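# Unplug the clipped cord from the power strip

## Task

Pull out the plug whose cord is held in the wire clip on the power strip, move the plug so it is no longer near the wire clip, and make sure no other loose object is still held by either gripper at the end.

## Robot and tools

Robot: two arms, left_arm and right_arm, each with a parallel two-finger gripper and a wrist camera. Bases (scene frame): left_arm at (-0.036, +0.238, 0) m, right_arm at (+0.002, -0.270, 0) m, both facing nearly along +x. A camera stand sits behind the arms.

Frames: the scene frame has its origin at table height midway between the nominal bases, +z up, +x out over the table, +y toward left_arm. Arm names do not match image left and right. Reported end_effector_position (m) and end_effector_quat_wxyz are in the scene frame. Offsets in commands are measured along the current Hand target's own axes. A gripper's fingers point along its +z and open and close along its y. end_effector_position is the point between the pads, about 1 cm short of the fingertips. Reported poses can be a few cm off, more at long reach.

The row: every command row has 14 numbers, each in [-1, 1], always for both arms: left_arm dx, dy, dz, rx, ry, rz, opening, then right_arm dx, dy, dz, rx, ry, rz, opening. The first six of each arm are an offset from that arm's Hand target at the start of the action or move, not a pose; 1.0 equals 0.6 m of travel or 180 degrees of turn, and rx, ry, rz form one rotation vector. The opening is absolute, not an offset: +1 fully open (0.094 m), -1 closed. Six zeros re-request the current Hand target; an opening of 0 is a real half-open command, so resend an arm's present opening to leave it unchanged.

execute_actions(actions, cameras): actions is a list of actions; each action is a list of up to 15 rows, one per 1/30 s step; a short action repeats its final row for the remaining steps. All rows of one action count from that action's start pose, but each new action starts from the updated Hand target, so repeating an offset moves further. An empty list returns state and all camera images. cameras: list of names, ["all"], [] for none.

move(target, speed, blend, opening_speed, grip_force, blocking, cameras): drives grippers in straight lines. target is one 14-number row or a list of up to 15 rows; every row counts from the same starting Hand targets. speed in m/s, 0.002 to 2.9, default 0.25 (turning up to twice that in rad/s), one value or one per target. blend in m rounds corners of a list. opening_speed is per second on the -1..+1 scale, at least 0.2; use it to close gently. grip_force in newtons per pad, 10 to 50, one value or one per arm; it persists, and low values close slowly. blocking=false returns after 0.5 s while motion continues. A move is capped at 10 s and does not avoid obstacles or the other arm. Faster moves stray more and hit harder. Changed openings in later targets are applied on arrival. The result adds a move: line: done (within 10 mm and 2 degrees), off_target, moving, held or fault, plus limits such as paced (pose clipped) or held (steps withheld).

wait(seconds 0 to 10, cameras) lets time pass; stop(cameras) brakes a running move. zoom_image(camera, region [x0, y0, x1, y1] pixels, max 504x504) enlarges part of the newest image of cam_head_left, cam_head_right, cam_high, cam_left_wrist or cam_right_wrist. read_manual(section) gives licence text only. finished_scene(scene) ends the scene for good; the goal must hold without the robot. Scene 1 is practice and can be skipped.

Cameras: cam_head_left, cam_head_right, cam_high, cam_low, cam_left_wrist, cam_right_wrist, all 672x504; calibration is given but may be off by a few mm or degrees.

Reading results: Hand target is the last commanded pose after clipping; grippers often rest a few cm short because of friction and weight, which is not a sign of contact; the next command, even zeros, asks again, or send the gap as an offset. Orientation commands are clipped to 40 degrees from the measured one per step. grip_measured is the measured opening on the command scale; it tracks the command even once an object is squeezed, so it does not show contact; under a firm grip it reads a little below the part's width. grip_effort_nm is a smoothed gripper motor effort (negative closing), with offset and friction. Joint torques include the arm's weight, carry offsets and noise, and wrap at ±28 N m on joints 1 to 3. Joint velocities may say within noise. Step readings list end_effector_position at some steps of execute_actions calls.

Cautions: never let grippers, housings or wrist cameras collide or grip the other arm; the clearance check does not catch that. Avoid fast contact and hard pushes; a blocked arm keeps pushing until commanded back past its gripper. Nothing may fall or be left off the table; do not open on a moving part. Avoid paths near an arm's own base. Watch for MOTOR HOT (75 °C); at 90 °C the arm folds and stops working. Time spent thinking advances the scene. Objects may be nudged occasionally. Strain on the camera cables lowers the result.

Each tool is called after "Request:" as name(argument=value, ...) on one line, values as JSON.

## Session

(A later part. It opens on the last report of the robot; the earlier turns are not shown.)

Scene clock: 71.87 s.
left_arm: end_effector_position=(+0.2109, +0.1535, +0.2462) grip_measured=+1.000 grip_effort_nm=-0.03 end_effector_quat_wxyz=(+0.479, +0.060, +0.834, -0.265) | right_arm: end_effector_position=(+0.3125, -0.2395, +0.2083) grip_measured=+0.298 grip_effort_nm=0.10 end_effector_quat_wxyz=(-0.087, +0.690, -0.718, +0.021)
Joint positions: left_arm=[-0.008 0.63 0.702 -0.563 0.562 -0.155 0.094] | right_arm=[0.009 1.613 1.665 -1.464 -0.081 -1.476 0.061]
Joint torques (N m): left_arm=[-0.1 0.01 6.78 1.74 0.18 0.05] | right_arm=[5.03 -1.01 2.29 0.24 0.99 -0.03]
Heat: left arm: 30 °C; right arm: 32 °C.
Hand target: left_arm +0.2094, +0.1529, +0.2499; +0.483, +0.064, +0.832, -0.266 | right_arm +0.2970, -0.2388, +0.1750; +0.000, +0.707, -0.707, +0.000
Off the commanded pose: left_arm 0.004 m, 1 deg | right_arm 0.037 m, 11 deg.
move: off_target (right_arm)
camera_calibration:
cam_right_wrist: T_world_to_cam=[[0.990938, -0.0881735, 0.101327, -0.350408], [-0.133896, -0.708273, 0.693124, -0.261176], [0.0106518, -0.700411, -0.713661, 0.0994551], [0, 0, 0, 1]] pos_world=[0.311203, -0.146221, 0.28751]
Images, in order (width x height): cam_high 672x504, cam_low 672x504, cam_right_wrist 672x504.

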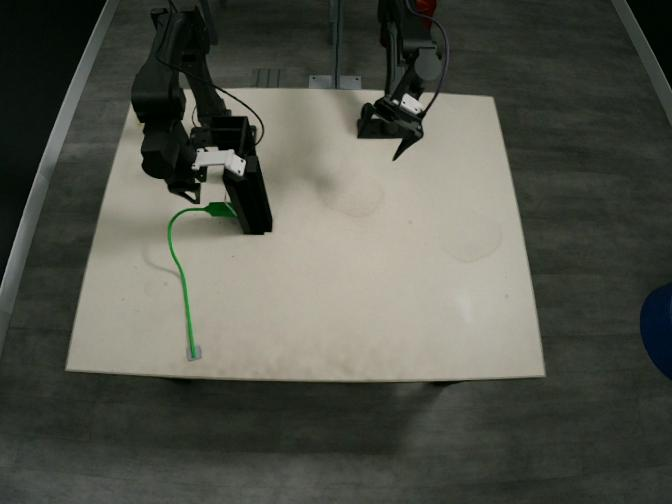

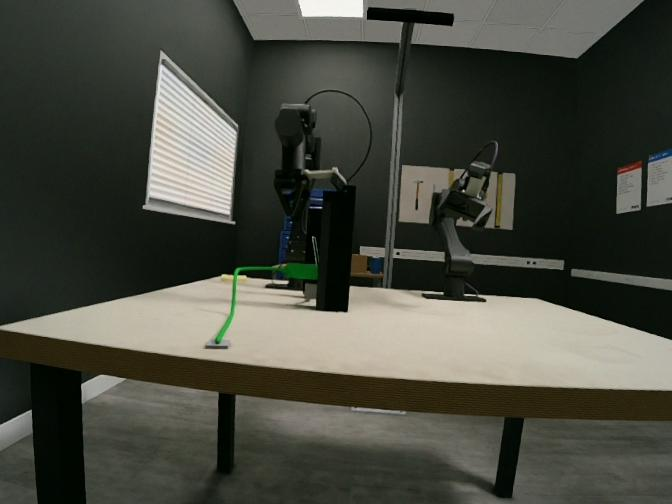

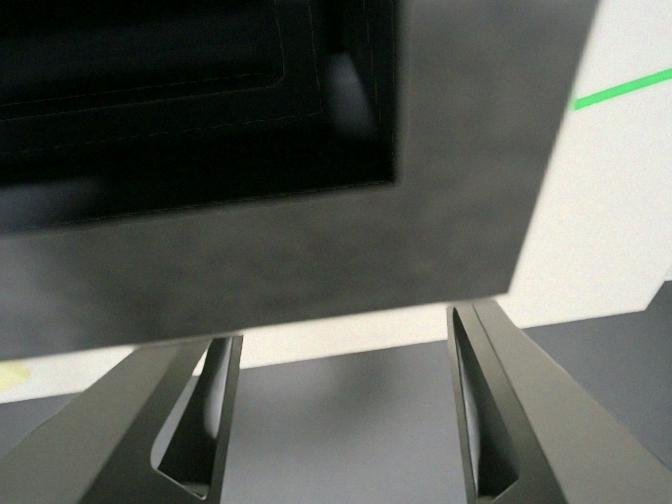

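Request:
move(target=[[0,0,0,0,0,0,1,0,0,-0.158,0,0,0,0.3],[0,0,0,0,0,0,1,0.102,0,-0.142,0,0,0.5,0.3],[0,0,0,0,0,0,1,0.04,0.003,-0.045,0,0,0.99,0.3]], speed=0.3, cameras=["cam_right_wrist","cam_low","cam_high"])

Scene clock: 82.73 s.
left_arm: end_effector_position=(+0.2109, +0.1535, +0.2462) grip_measured=+1.000 grip_effort_nm=-0.03 end_effector_quat_wxyz=(+0.479, +0.060, +0.834, -0.265) | right_arm: end_effector_position=(+0.2979, -0.2643, +0.2049) grip_measured=+0.298 grip_effort_nm=0.10 end_effector_quat_wxyz=(+0.021, +0.695, +0.719, +0.021)
Joint positions: left_arm=[-0.008 0.63 0.702 -0.563 0.562 -0.155 0.094] | right_arm=[-0.023 1.647 1.702 -1.565 0 1.554 0.061]
Joint torques (N m): left_arm=[-0.06 -0.03 6.64 1.7 0.18 0.03] | right_arm=[0.5 -5.24 4.36 0.49 -0.01 0.1]
Heat: left arm: 30 °C; right arm: 31 °C.
Hand target: left_arm +0.2094, +0.1529, +0.2499; +0.483, +0.064, +0.832, -0.266 | right_arm +0.2952, -0.2629, +0.2019; +0.000, +0.696, +0.718, +0.000
Off the commanded pose: left_arm 0.004 m, 1 deg | right_arm 0.004 m, 3 deg.
joint sent to its limit (right arm) — joint 4 (wrist pitch), lower limit. The joint targets still meet the commanded pose.
move: off_target (right_arm)
camera_calibration:
cam_right_wrist: T_world_to_cam=[[-0.994404, 0.0129006, -0.104849, 0.32256], [-0.0721522, 0.642011, 0.763293, 0.0457336], [0.0771613, 0.766587, -0.637487, 0.432159], [0, 0, 0, 1]] pos_world=[0.290709, -0.36481, 0.274408]
Images, in order (width x height): cam_high 672x504, cam_low 672x504, cam_right_wrist 672x504.

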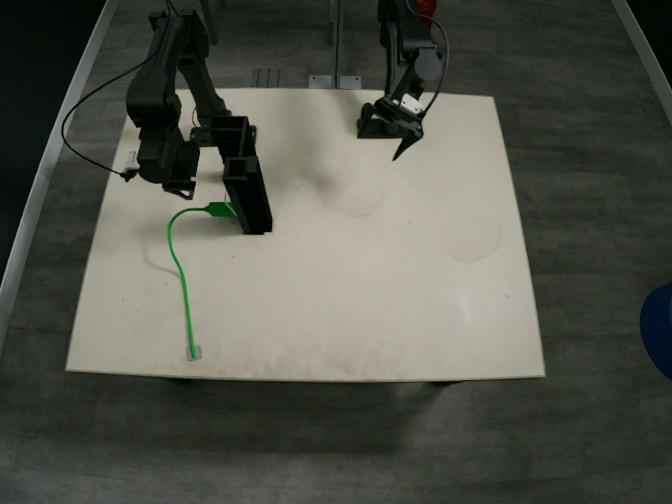

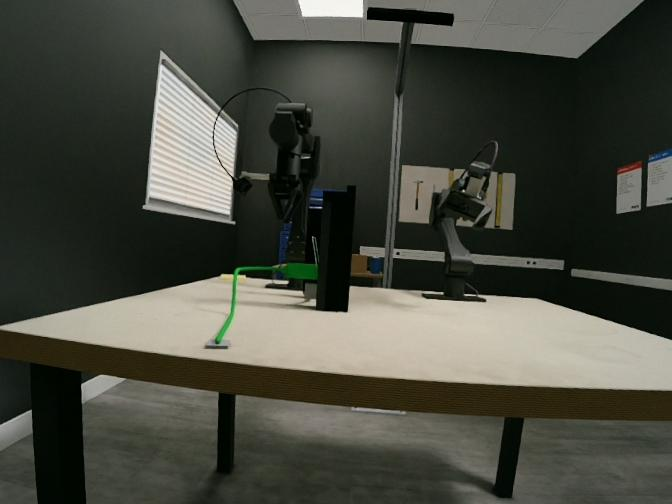

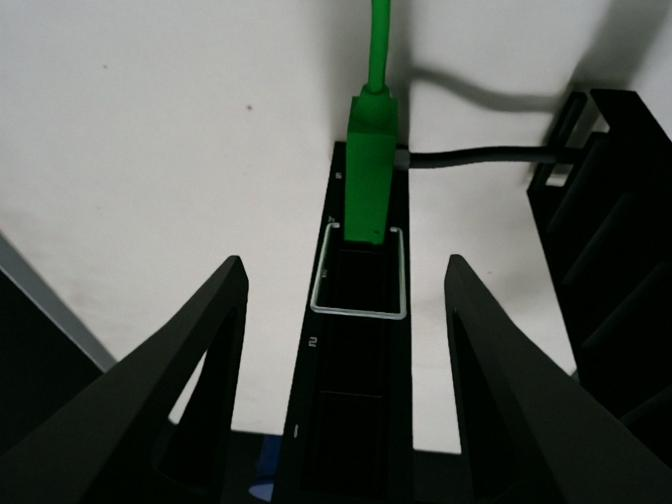

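Request:
move(target=[[0,0,0,0,0,0,1,0.0487,-0.0088,0.03,0,0,0,0.3],[0,0,0,0,0,0,1,0.0487,-0.0088,0.187,0,0,0,0.3]], speed=0.15, cameras=["cam_right_wrist","cam_low"])

Request:
zoom_image(camera="cam_low", region=[250, 190, 370, 310])

Scene clock: 87.73 s.
left_arm: end_effector_position=(+0.2109, +0.1535, +0.2462) grip_measured=+1.000 grip_effort_nm=-0.04 end_effector_quat_wxyz=(+0.479, +0.060, +0.834, -0.265) | right_arm: end_effector_position=(+0.2870, -0.2343, +0.0905) grip_measured=+0.299 grip_effort_nm=0.09 end_effector_quat_wxyz=(-0.005, +0.695, +0.719, -0.003)
Joint positions: left_arm=[-0.008 0.63 0.702 -0.563 0.562 -0.155 0.094] | right_arm=[0.08 1.654 1.252 -1.18 -0.003 1.655 0.061]
Joint torques (N m): left_arm=[-0.01 0.16 6.6 1.67 0.17 -0.02] | right_arm=[0.21 -6.35 4.55 0.57 0.07 0.08]
Heat: left arm: 30 °C; right arm: 31 °C.
Hand target: left_arm +0.2094, +0.1529, +0.2499; +0.483, +0.064, +0.832, -0.266 | right_arm +0.2889, -0.2339, +0.0897; +0.000, +0.696, +0.718, +0.000
Off the commanded pose: left_arm 0.004 m, 1 deg | right_arm 0.002 m, 1 deg.
move: done
camera_calibration:
cam_right_wrist: T_world_to_cam=[[-0.999389, 0.0117932, -0.0329126, 0.294], [-0.0176992, 0.641182, 0.767184, 0.0968344], [0.0301505, 0.767298, -0.640582, 0.350913], [0, 0, 0, 1]] pos_world=[0.284954, -0.33481, 0.160175]
Images, in order (width x height): cam_low 672x504, cam_right_wrist 672x504.

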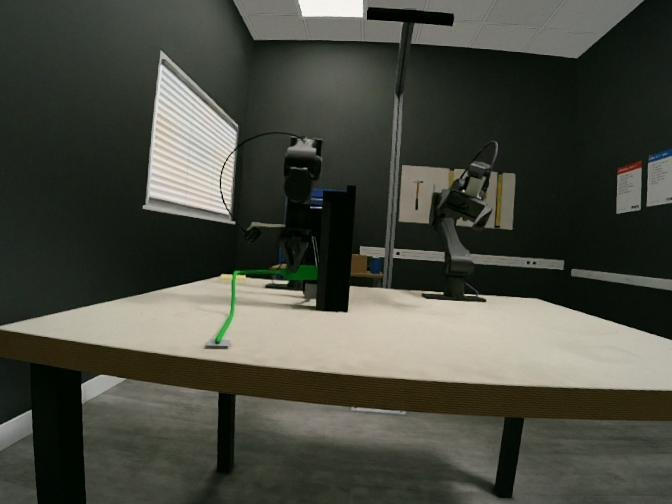

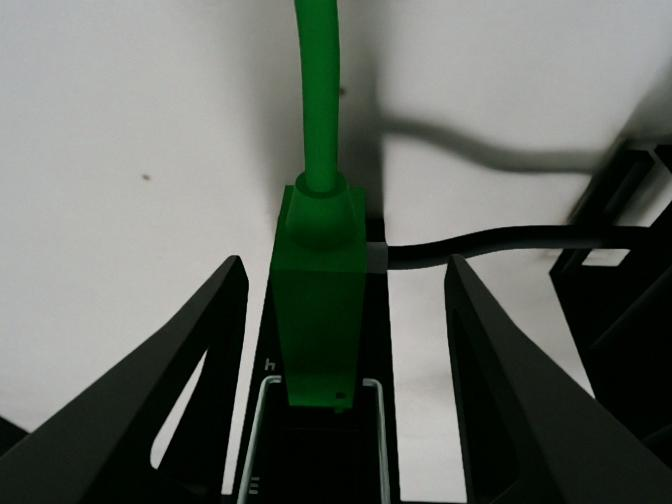

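Scaled by 4.200.

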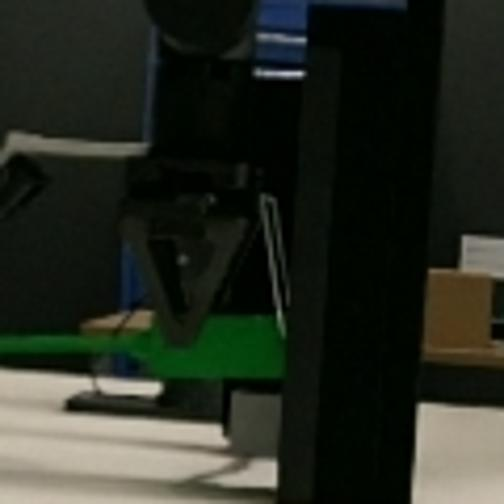

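Request:
move(target=[[0,0,0,0,0,0,1,0,0.01,0.01,0,0,0,0.3],[0,0,0,0,0,0,1,0,0.01,0.01,0,0,0,-1]], speed=0.1, opening_speed=0.8, cameras=["cam_right_wrist","cam_low"])

Scene clock: 91.43 s.
left_arm: end_effector_position=(+0.2109, +0.1535, +0.2462) grip_measured=+1.000 grip_effort_nm=-0.03 end_effector_quat_wxyz=(+0.479, +0.060, +0.834, -0.265) | right_arm: end_effector_position=(+0.2942, -0.2330, +0.0857) grip_measured=-0.512 grip_effort_nm=-1.01 end_effector_quat_wxyz=(-0.002, +0.700, +0.714, +0.003)
Joint positions: left_arm=[-0.008 0.63 0.702 -0.563 0.562 -0.155 0.094] | right_arm=[0.08 1.671 1.252 -1.149 -0.006 1.67 0.023]
Joint torques (N m): left_arm=[0.16 0.05 6.57 1.73 0.17 0.04] | right_arm=[0.17 -5.67 4.9 0.52 0.08 -0.08]
Heat: left arm: 30 °C; right arm: 30 °C.
Hand target: left_arm +0.2094, +0.1529, +0.2499; +0.483, +0.064, +0.832, -0.266 | right_arm +0.2949, -0.2337, +0.0838; +0.000, +0.696, +0.718, +0.000
Off the commanded pose: left_arm 0.004 m, 1 deg | right_arm 0.002 m, 1 deg.
move: done
camera_calibration:
cam_right_wrist: T_world_to_cam=[[-0.998582, 0.0264895, -0.0461677, 0.305296], [-0.0186541, 0.638192, 0.769651, 0.0991839], [0.0498516, 0.769421, -0.636793, 0.340949], [0, 0, 0, 1]] pos_world=[0.289717, -0.333719, 0.154872]
Images, in order (width x height): cam_low 672x504, cam_right_wrist 672x504.

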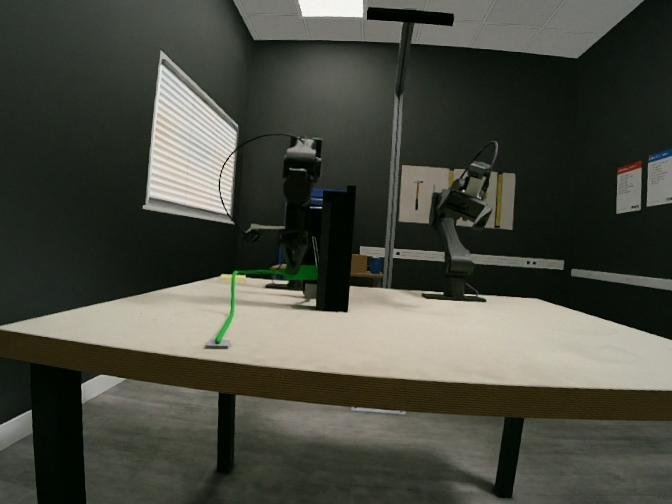

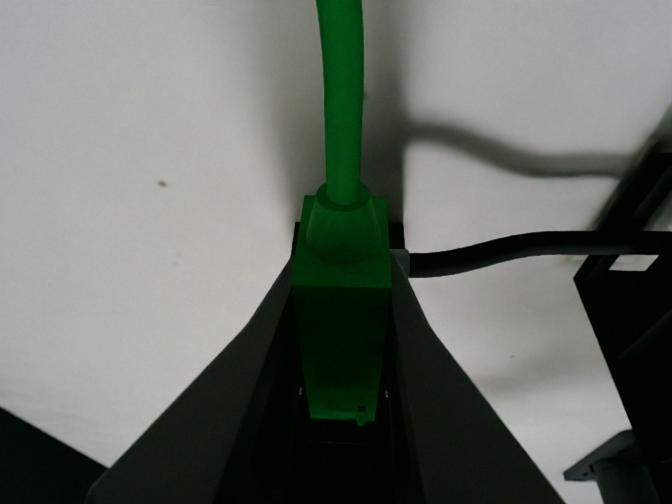

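Request:
move(target=[0,0,0,0,0,0,1,-0.1,0.003,0,0,0,0,-1], speed=0.06, cameras=["cam_right_wrist","cam_low","cam_high"])

Scene clock: 93.47 s.
left_arm: end_effector_position=(+0.2109, +0.1535, +0.2462) grip_measured=+1.000 grip_effort_nm=-0.03 end_effector_quat_wxyz=(+0.479, +0.060, +0.834, -0.265) | right_arm: end_effector_position=(+0.2970, -0.2376, +0.0844) grip_measured=-0.515 grip_effort_nm=-1.01 end_effector_quat_wxyz=(-0.072, +0.690, +0.717, +0.068)
Joint positions: left_arm=[-0.008 0.63 0.702 -0.563 0.562 -0.155 0.094] | right_arm=[-0.052 1.689 1.252 -1.146 -0.197 1.519 0.023]
Joint torques (N m): left_arm=[0.1 0.21 6.74 1.64 0.2 0.01] | right_arm=[-6.04 -6.57 6.05 0.25 2.2 -0.43]
Heat: left arm: 30 °C; right arm: 30 °C.
Hand target: left_arm +0.2094, +0.1529, +0.2499; +0.483, +0.064, +0.832, -0.266 | right_arm +0.2987, -0.2936, +0.0837; +0.000, +0.696, +0.719, +0.000
Off the commanded pose: left_arm 0.004 m, 1 deg | right_arm 0.056 m, 11 deg.
move: off_target (right_arm)
camera_calibration:
cam_right_wrist: T_world_to_cam=[[-0.999342, 0.0164227, -0.0323449, 0.304816], [-0.0204958, 0.480064, 0.876994, 0.0570344], [0.0299302, 0.87708, -0.479411, 0.361765], [0, 0, 0, 1]] pos_world=[0.294956, -0.349683, 0.133275]
Images, in order (width x height): cam_high 672x504, cam_low 672x504, cam_right_wrist 672x504.

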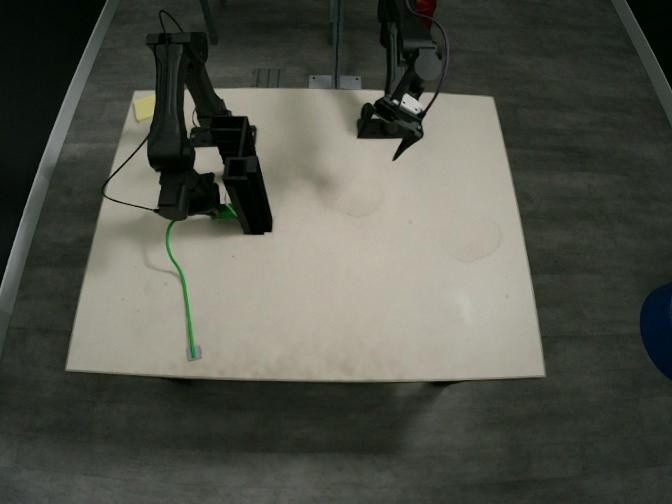

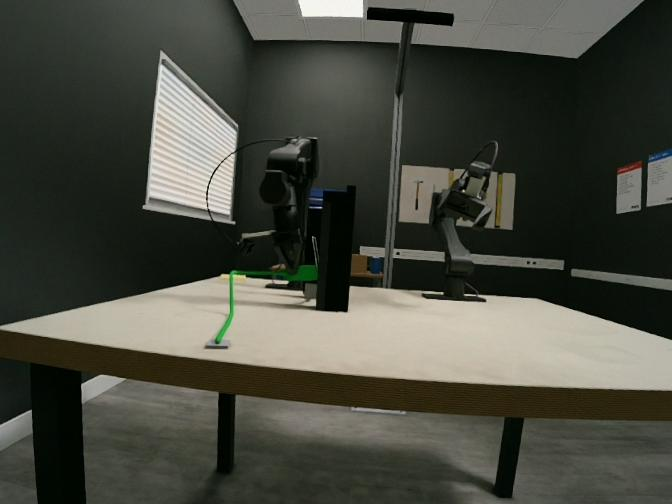

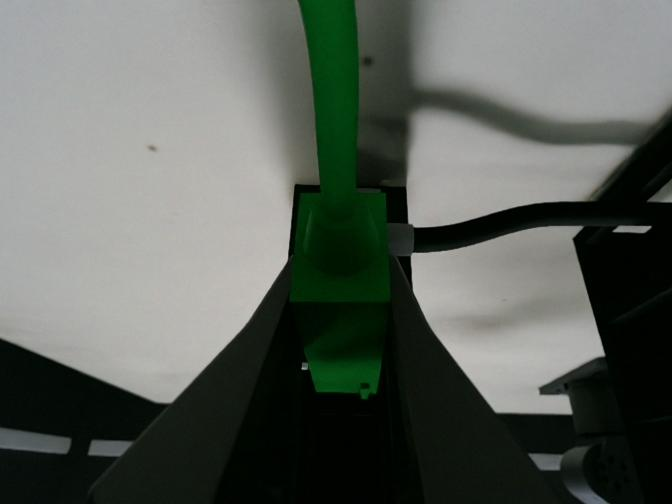

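Request:
move(target=[0,0,0,0,0,0,1,-0.05,0.002,0,0,0,0,-1], speed=0.06, cameras=["cam_right_wrist","cam_low"])

Scene clock: 95.53 s.
left_arm: end_effector_position=(+0.2109, +0.1535, +0.2462) grip_measured=+1.000 grip_effort_nm=-0.03 end_effector_quat_wxyz=(+0.479, +0.060, +0.834, -0.265) | right_arm: end_effector_position=(+0.2924, -0.3184, +0.0779) grip_measured=-0.516 grip_effort_nm=-1.01 end_effector_quat_wxyz=(-0.018, +0.697, +0.717, +0.002)
Joint positions: left_arm=[-0.008 0.63 0.702 -0.563 0.562 -0.155 0.094] | right_arm=[-0.222 1.704 1.256 -1.151 -0.024 1.359 0.023]
Joint torques (N m): left_arm=[-0.34 0.24 6.64 1.74 0.18 0.03] | right_arm=[0.31 -6.05 7.17 0.44 0.27 0.05]
Heat: left arm: 31 °C; right arm: 30 °C.
Hand target: left_arm +0.2094, +0.1529, +0.2499; +0.483, +0.064, +0.832, -0.266 | right_arm +0.3009, -0.3235, +0.0838; +0.000, +0.696, +0.718, +0.000
Off the commanded pose: left_arm 0.004 m, 1 deg | right_arm 0.011 m, 2 deg.
move: off_target (right_arm)
camera_calibration:
cam_right_wrist: T_world_to_cam=[[-0.999592, 0.0186503, -0.0216317, 0.30131], [-0.00538519, 0.620719, 0.784014, 0.149101], [0.0280493, 0.783811, -0.620366, 0.411525], [0, 0, 0, 1]] pos_world=[0.290447, -0.420728, 0.144916]
Images, in order (width x height): cam_low 672x504, cam_right_wrist 672x504.

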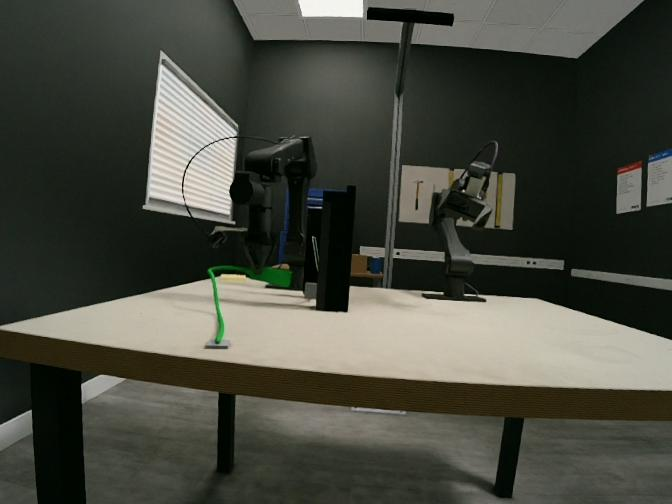

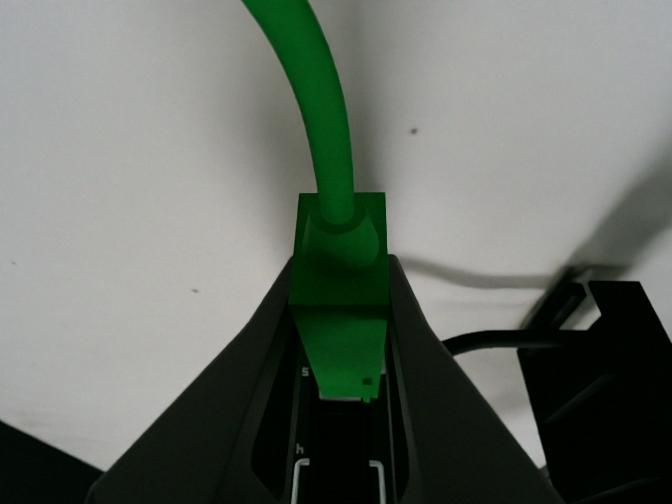

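Request:
move(target=[[0,0,0,0,0,0,1,-0.06,0.06,0.0,0,0,0,-1],[0,0,0,0,0,0,1,-0.06,0.06,0.08,0,0,0,-1]], speed=[0.15,0.06], blend=[0.01,0], cameras=["cam_right_wrist","cam_low"])

Request:
zoom_image(camera="cam_low", region=[190, 210, 330, 330])

Scene clock: 99.27 s.
left_arm: end_effector_position=(+0.2109, +0.1535, +0.2462) grip_measured=+1.000 grip_effort_nm=-0.03 end_effector_quat_wxyz=(+0.479, +0.060, +0.834, -0.265) | right_arm: end_effector_position=(+0.3347, -0.3540, +0.0375) grip_measured=-0.516 grip_effort_nm=-1.01 end_effector_quat_wxyz=(-0.011, +0.697, +0.717, +0.003)
Joint positions: left_arm=[-0.008 0.63 0.702 -0.563 0.562 -0.155 0.094] | right_arm=[-0.298 1.912 1.352 -1.027 -0.016 1.284 0.023]
Joint torques (N m): left_arm=[0.13 0.2 6.75 1.73 0.22 0.07] | right_arm=[-0.09 -7.6 4.67 0.67 0.18 -0.01]
Heat: left arm: 31 °C; right arm: 30 °C.
Hand target: left_arm +0.2094, +0.1529, +0.2499; +0.483, +0.064, +0.832, -0.266 | right_arm +0.3380, -0.3584, +0.0358; +0.000, +0.696, +0.718, +0.000
Off the commanded pose: left_arm 0.004 m, 1 deg | right_arm 0.006 m, 1 deg.
move: done
camera_calibration:
cam_right_wrist: T_world_to_cam=[[-0.999296, 0.0182841, -0.0327495, 0.34359], [-0.0140357, 0.627412, 0.778561, 0.208574], [0.0347827, 0.778473, -0.626714, 0.409236], [0, 0, 0, 1]] pos_world=[0.332042, -0.455723, 0.105339]
Images, in order (width x height): cam_low 672x504, cam_right_wrist 672x504.

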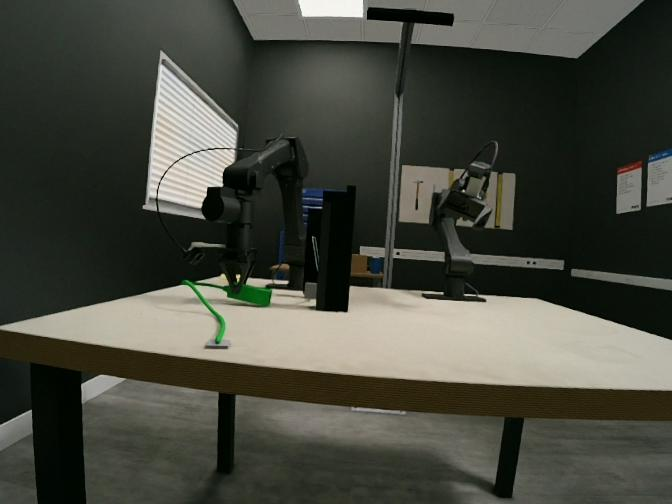

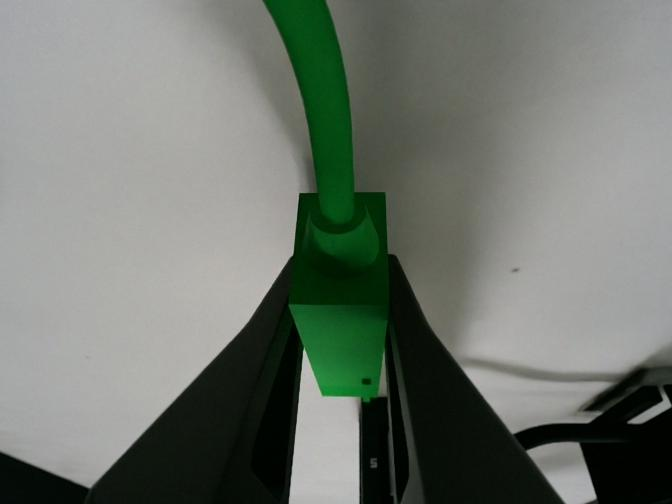

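Scaled by 3.600.

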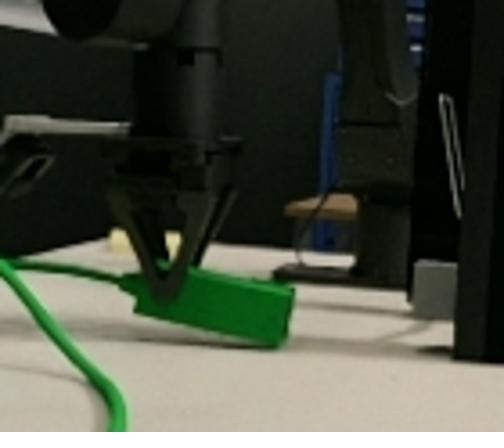

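Request:
move(target=[0,0,0,0,0,0,1,0,0,0.02,0,0,0,-1], speed=0.04, cameras=["cam_low"])

Request:
zoom_image(camera="cam_low", region=[190, 210, 330, 330])

Scene clock: 100.93 s.
left_arm: end_effector_position=(+0.2109, +0.1535, +0.2462) grip_measured=+1.000 grip_effort_nm=-0.03 end_effector_quat_wxyz=(+0.479, +0.060, +0.834, -0.265) | right_arm: end_effector_position=(+0.3345, -0.3536, +0.0316) grip_measured=-0.516 grip_effort_nm=-1.01 end_effector_quat_wxyz=(-0.011, +0.696, +0.718, +0.004)
Joint positions: left_arm=[-0.008 0.63 0.702 -0.563 0.562 -0.155 0.094] | right_arm=[-0.298 1.917 1.334 -1.002 -0.018 1.281 0.023]
Joint torques (N m): left_arm=[-0.16 -0.01 6.74 1.71 0.2 0.03] | right_arm=[-0.14 -6.78 3.79 0.88 0.24 0.01]
Heat: left arm: 31 °C; right arm: 30 °C.
Hand target: left_arm +0.2094, +0.1529, +0.2499; +0.483, +0.064, +0.832, -0.266 | right_arm +0.3380, -0.3583, +0.0237; +0.000, +0.695, +0.719, +0.000
Off the commanded pose: left_arm 0.004 m, 1 deg | right_arm 0.010 m, 1 deg.
move: done
Images, in order (width x height): cam_low 672x504.

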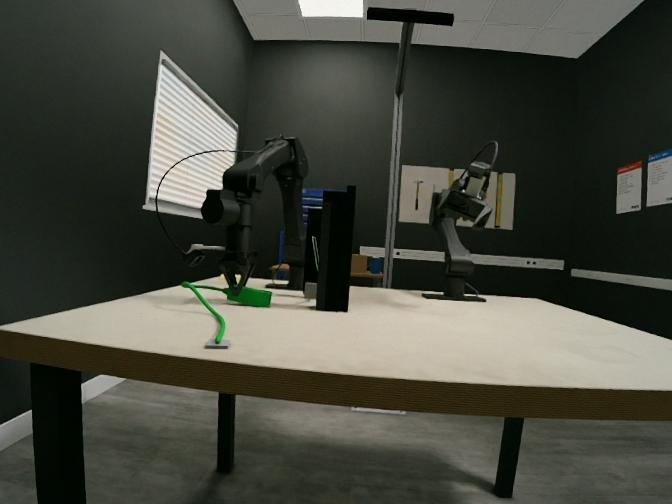

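Scaled by 3.600.

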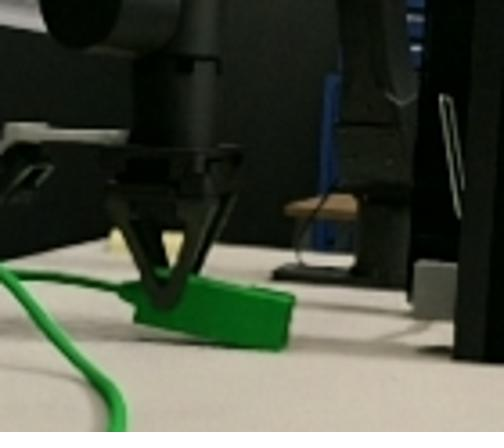

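Touching; press a bit lower, then open slowly and rise.

Request:
move(target=[[0,0,0,0,0,0,1,0,0,0.011,0,0,0,-1],[0,0,0,0,0,0,1,0,0,0.011,0,0,0,0.1],[0,0,0,0,0,0,1,0,0,-0.18,0,0,0,0.1]], speed=[0.04,0.04,0.15], opening_speed=0.6, cameras=["cam_low","cam_high"])

Request:
zoom_image(camera="cam_low", region=[190, 210, 330, 330])

Scene clock: 106.40 s.
left_arm: end_effector_position=(+0.2109, +0.1535, +0.2462) grip_measured=+1.000 grip_effort_nm=-0.03 end_effector_quat_wxyz=(+0.479, +0.060, +0.834, -0.265) | right_arm: end_effector_position=(+0.3370, -0.3552, +0.1152) grip_measured=+0.098 grip_effort_nm=0.10 end_effector_quat_wxyz=(-0.020, +0.695, +0.718, -0.001)
Joint positions: left_arm=[-0.008 0.63 0.702 -0.563 0.562 -0.155 0.094] | right_arm=[-0.3 1.891 1.636 -1.352 -0.018 1.278 0.052]
Joint torques (N m): left_arm=[0.09 -0.05 6.45 1.72 0.18 0.03] | right_arm=[0.16 -9.95 7.19 0.22 0.23 0.03]
Heat: left arm: 31 °C; right arm: 30 °C.
Hand target: left_arm +0.2094, +0.1529, +0.2499; +0.483, +0.064, +0.832, -0.266 | right_arm +0.3380, -0.3583, +0.1318; +0.000, +0.696, +0.718, +0.000
Off the commanded pose: left_arm 0.004 m, 1 deg | right_arm 0.017 m, 2 deg.
move: off_target (right_arm); target 2's new opening was sent with right_arm's hand 0.014 m and 1 deg from that target
Images, in order (width x height): cam_high 672x504, cam_low 672x504.

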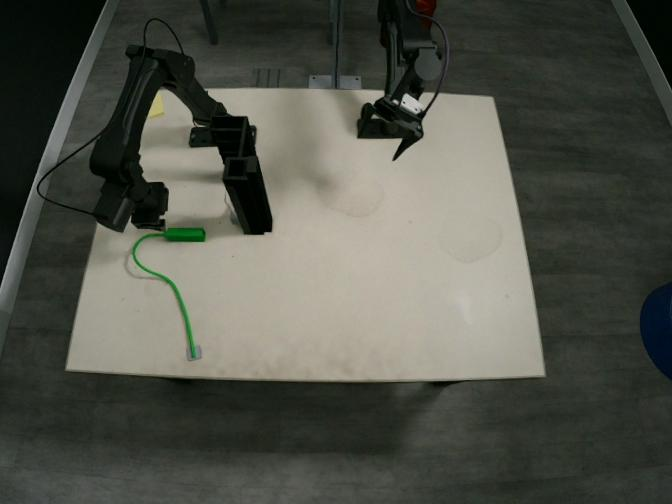

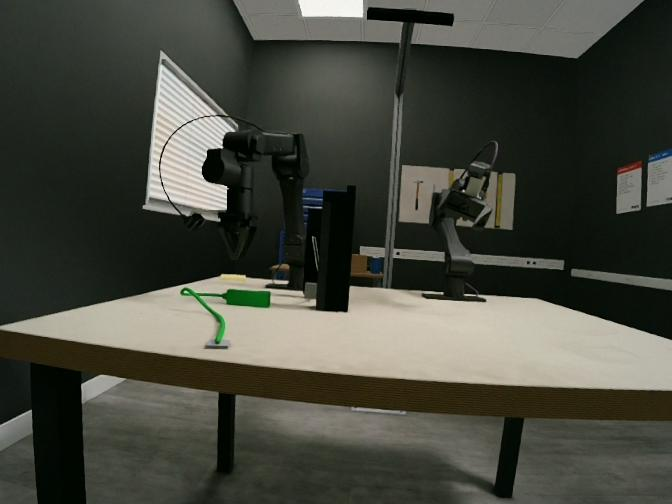

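Scaled by 3.600.

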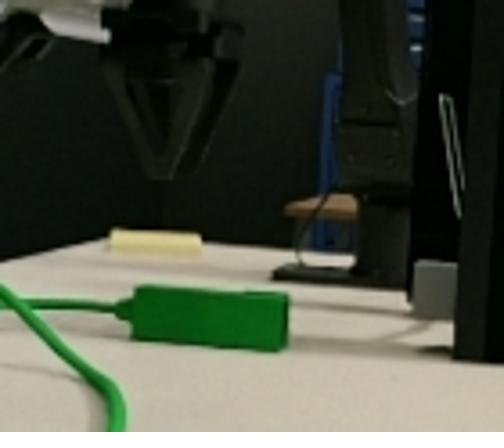

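Request:
finished_scene(scene=2)

The scene is finished: the task was done.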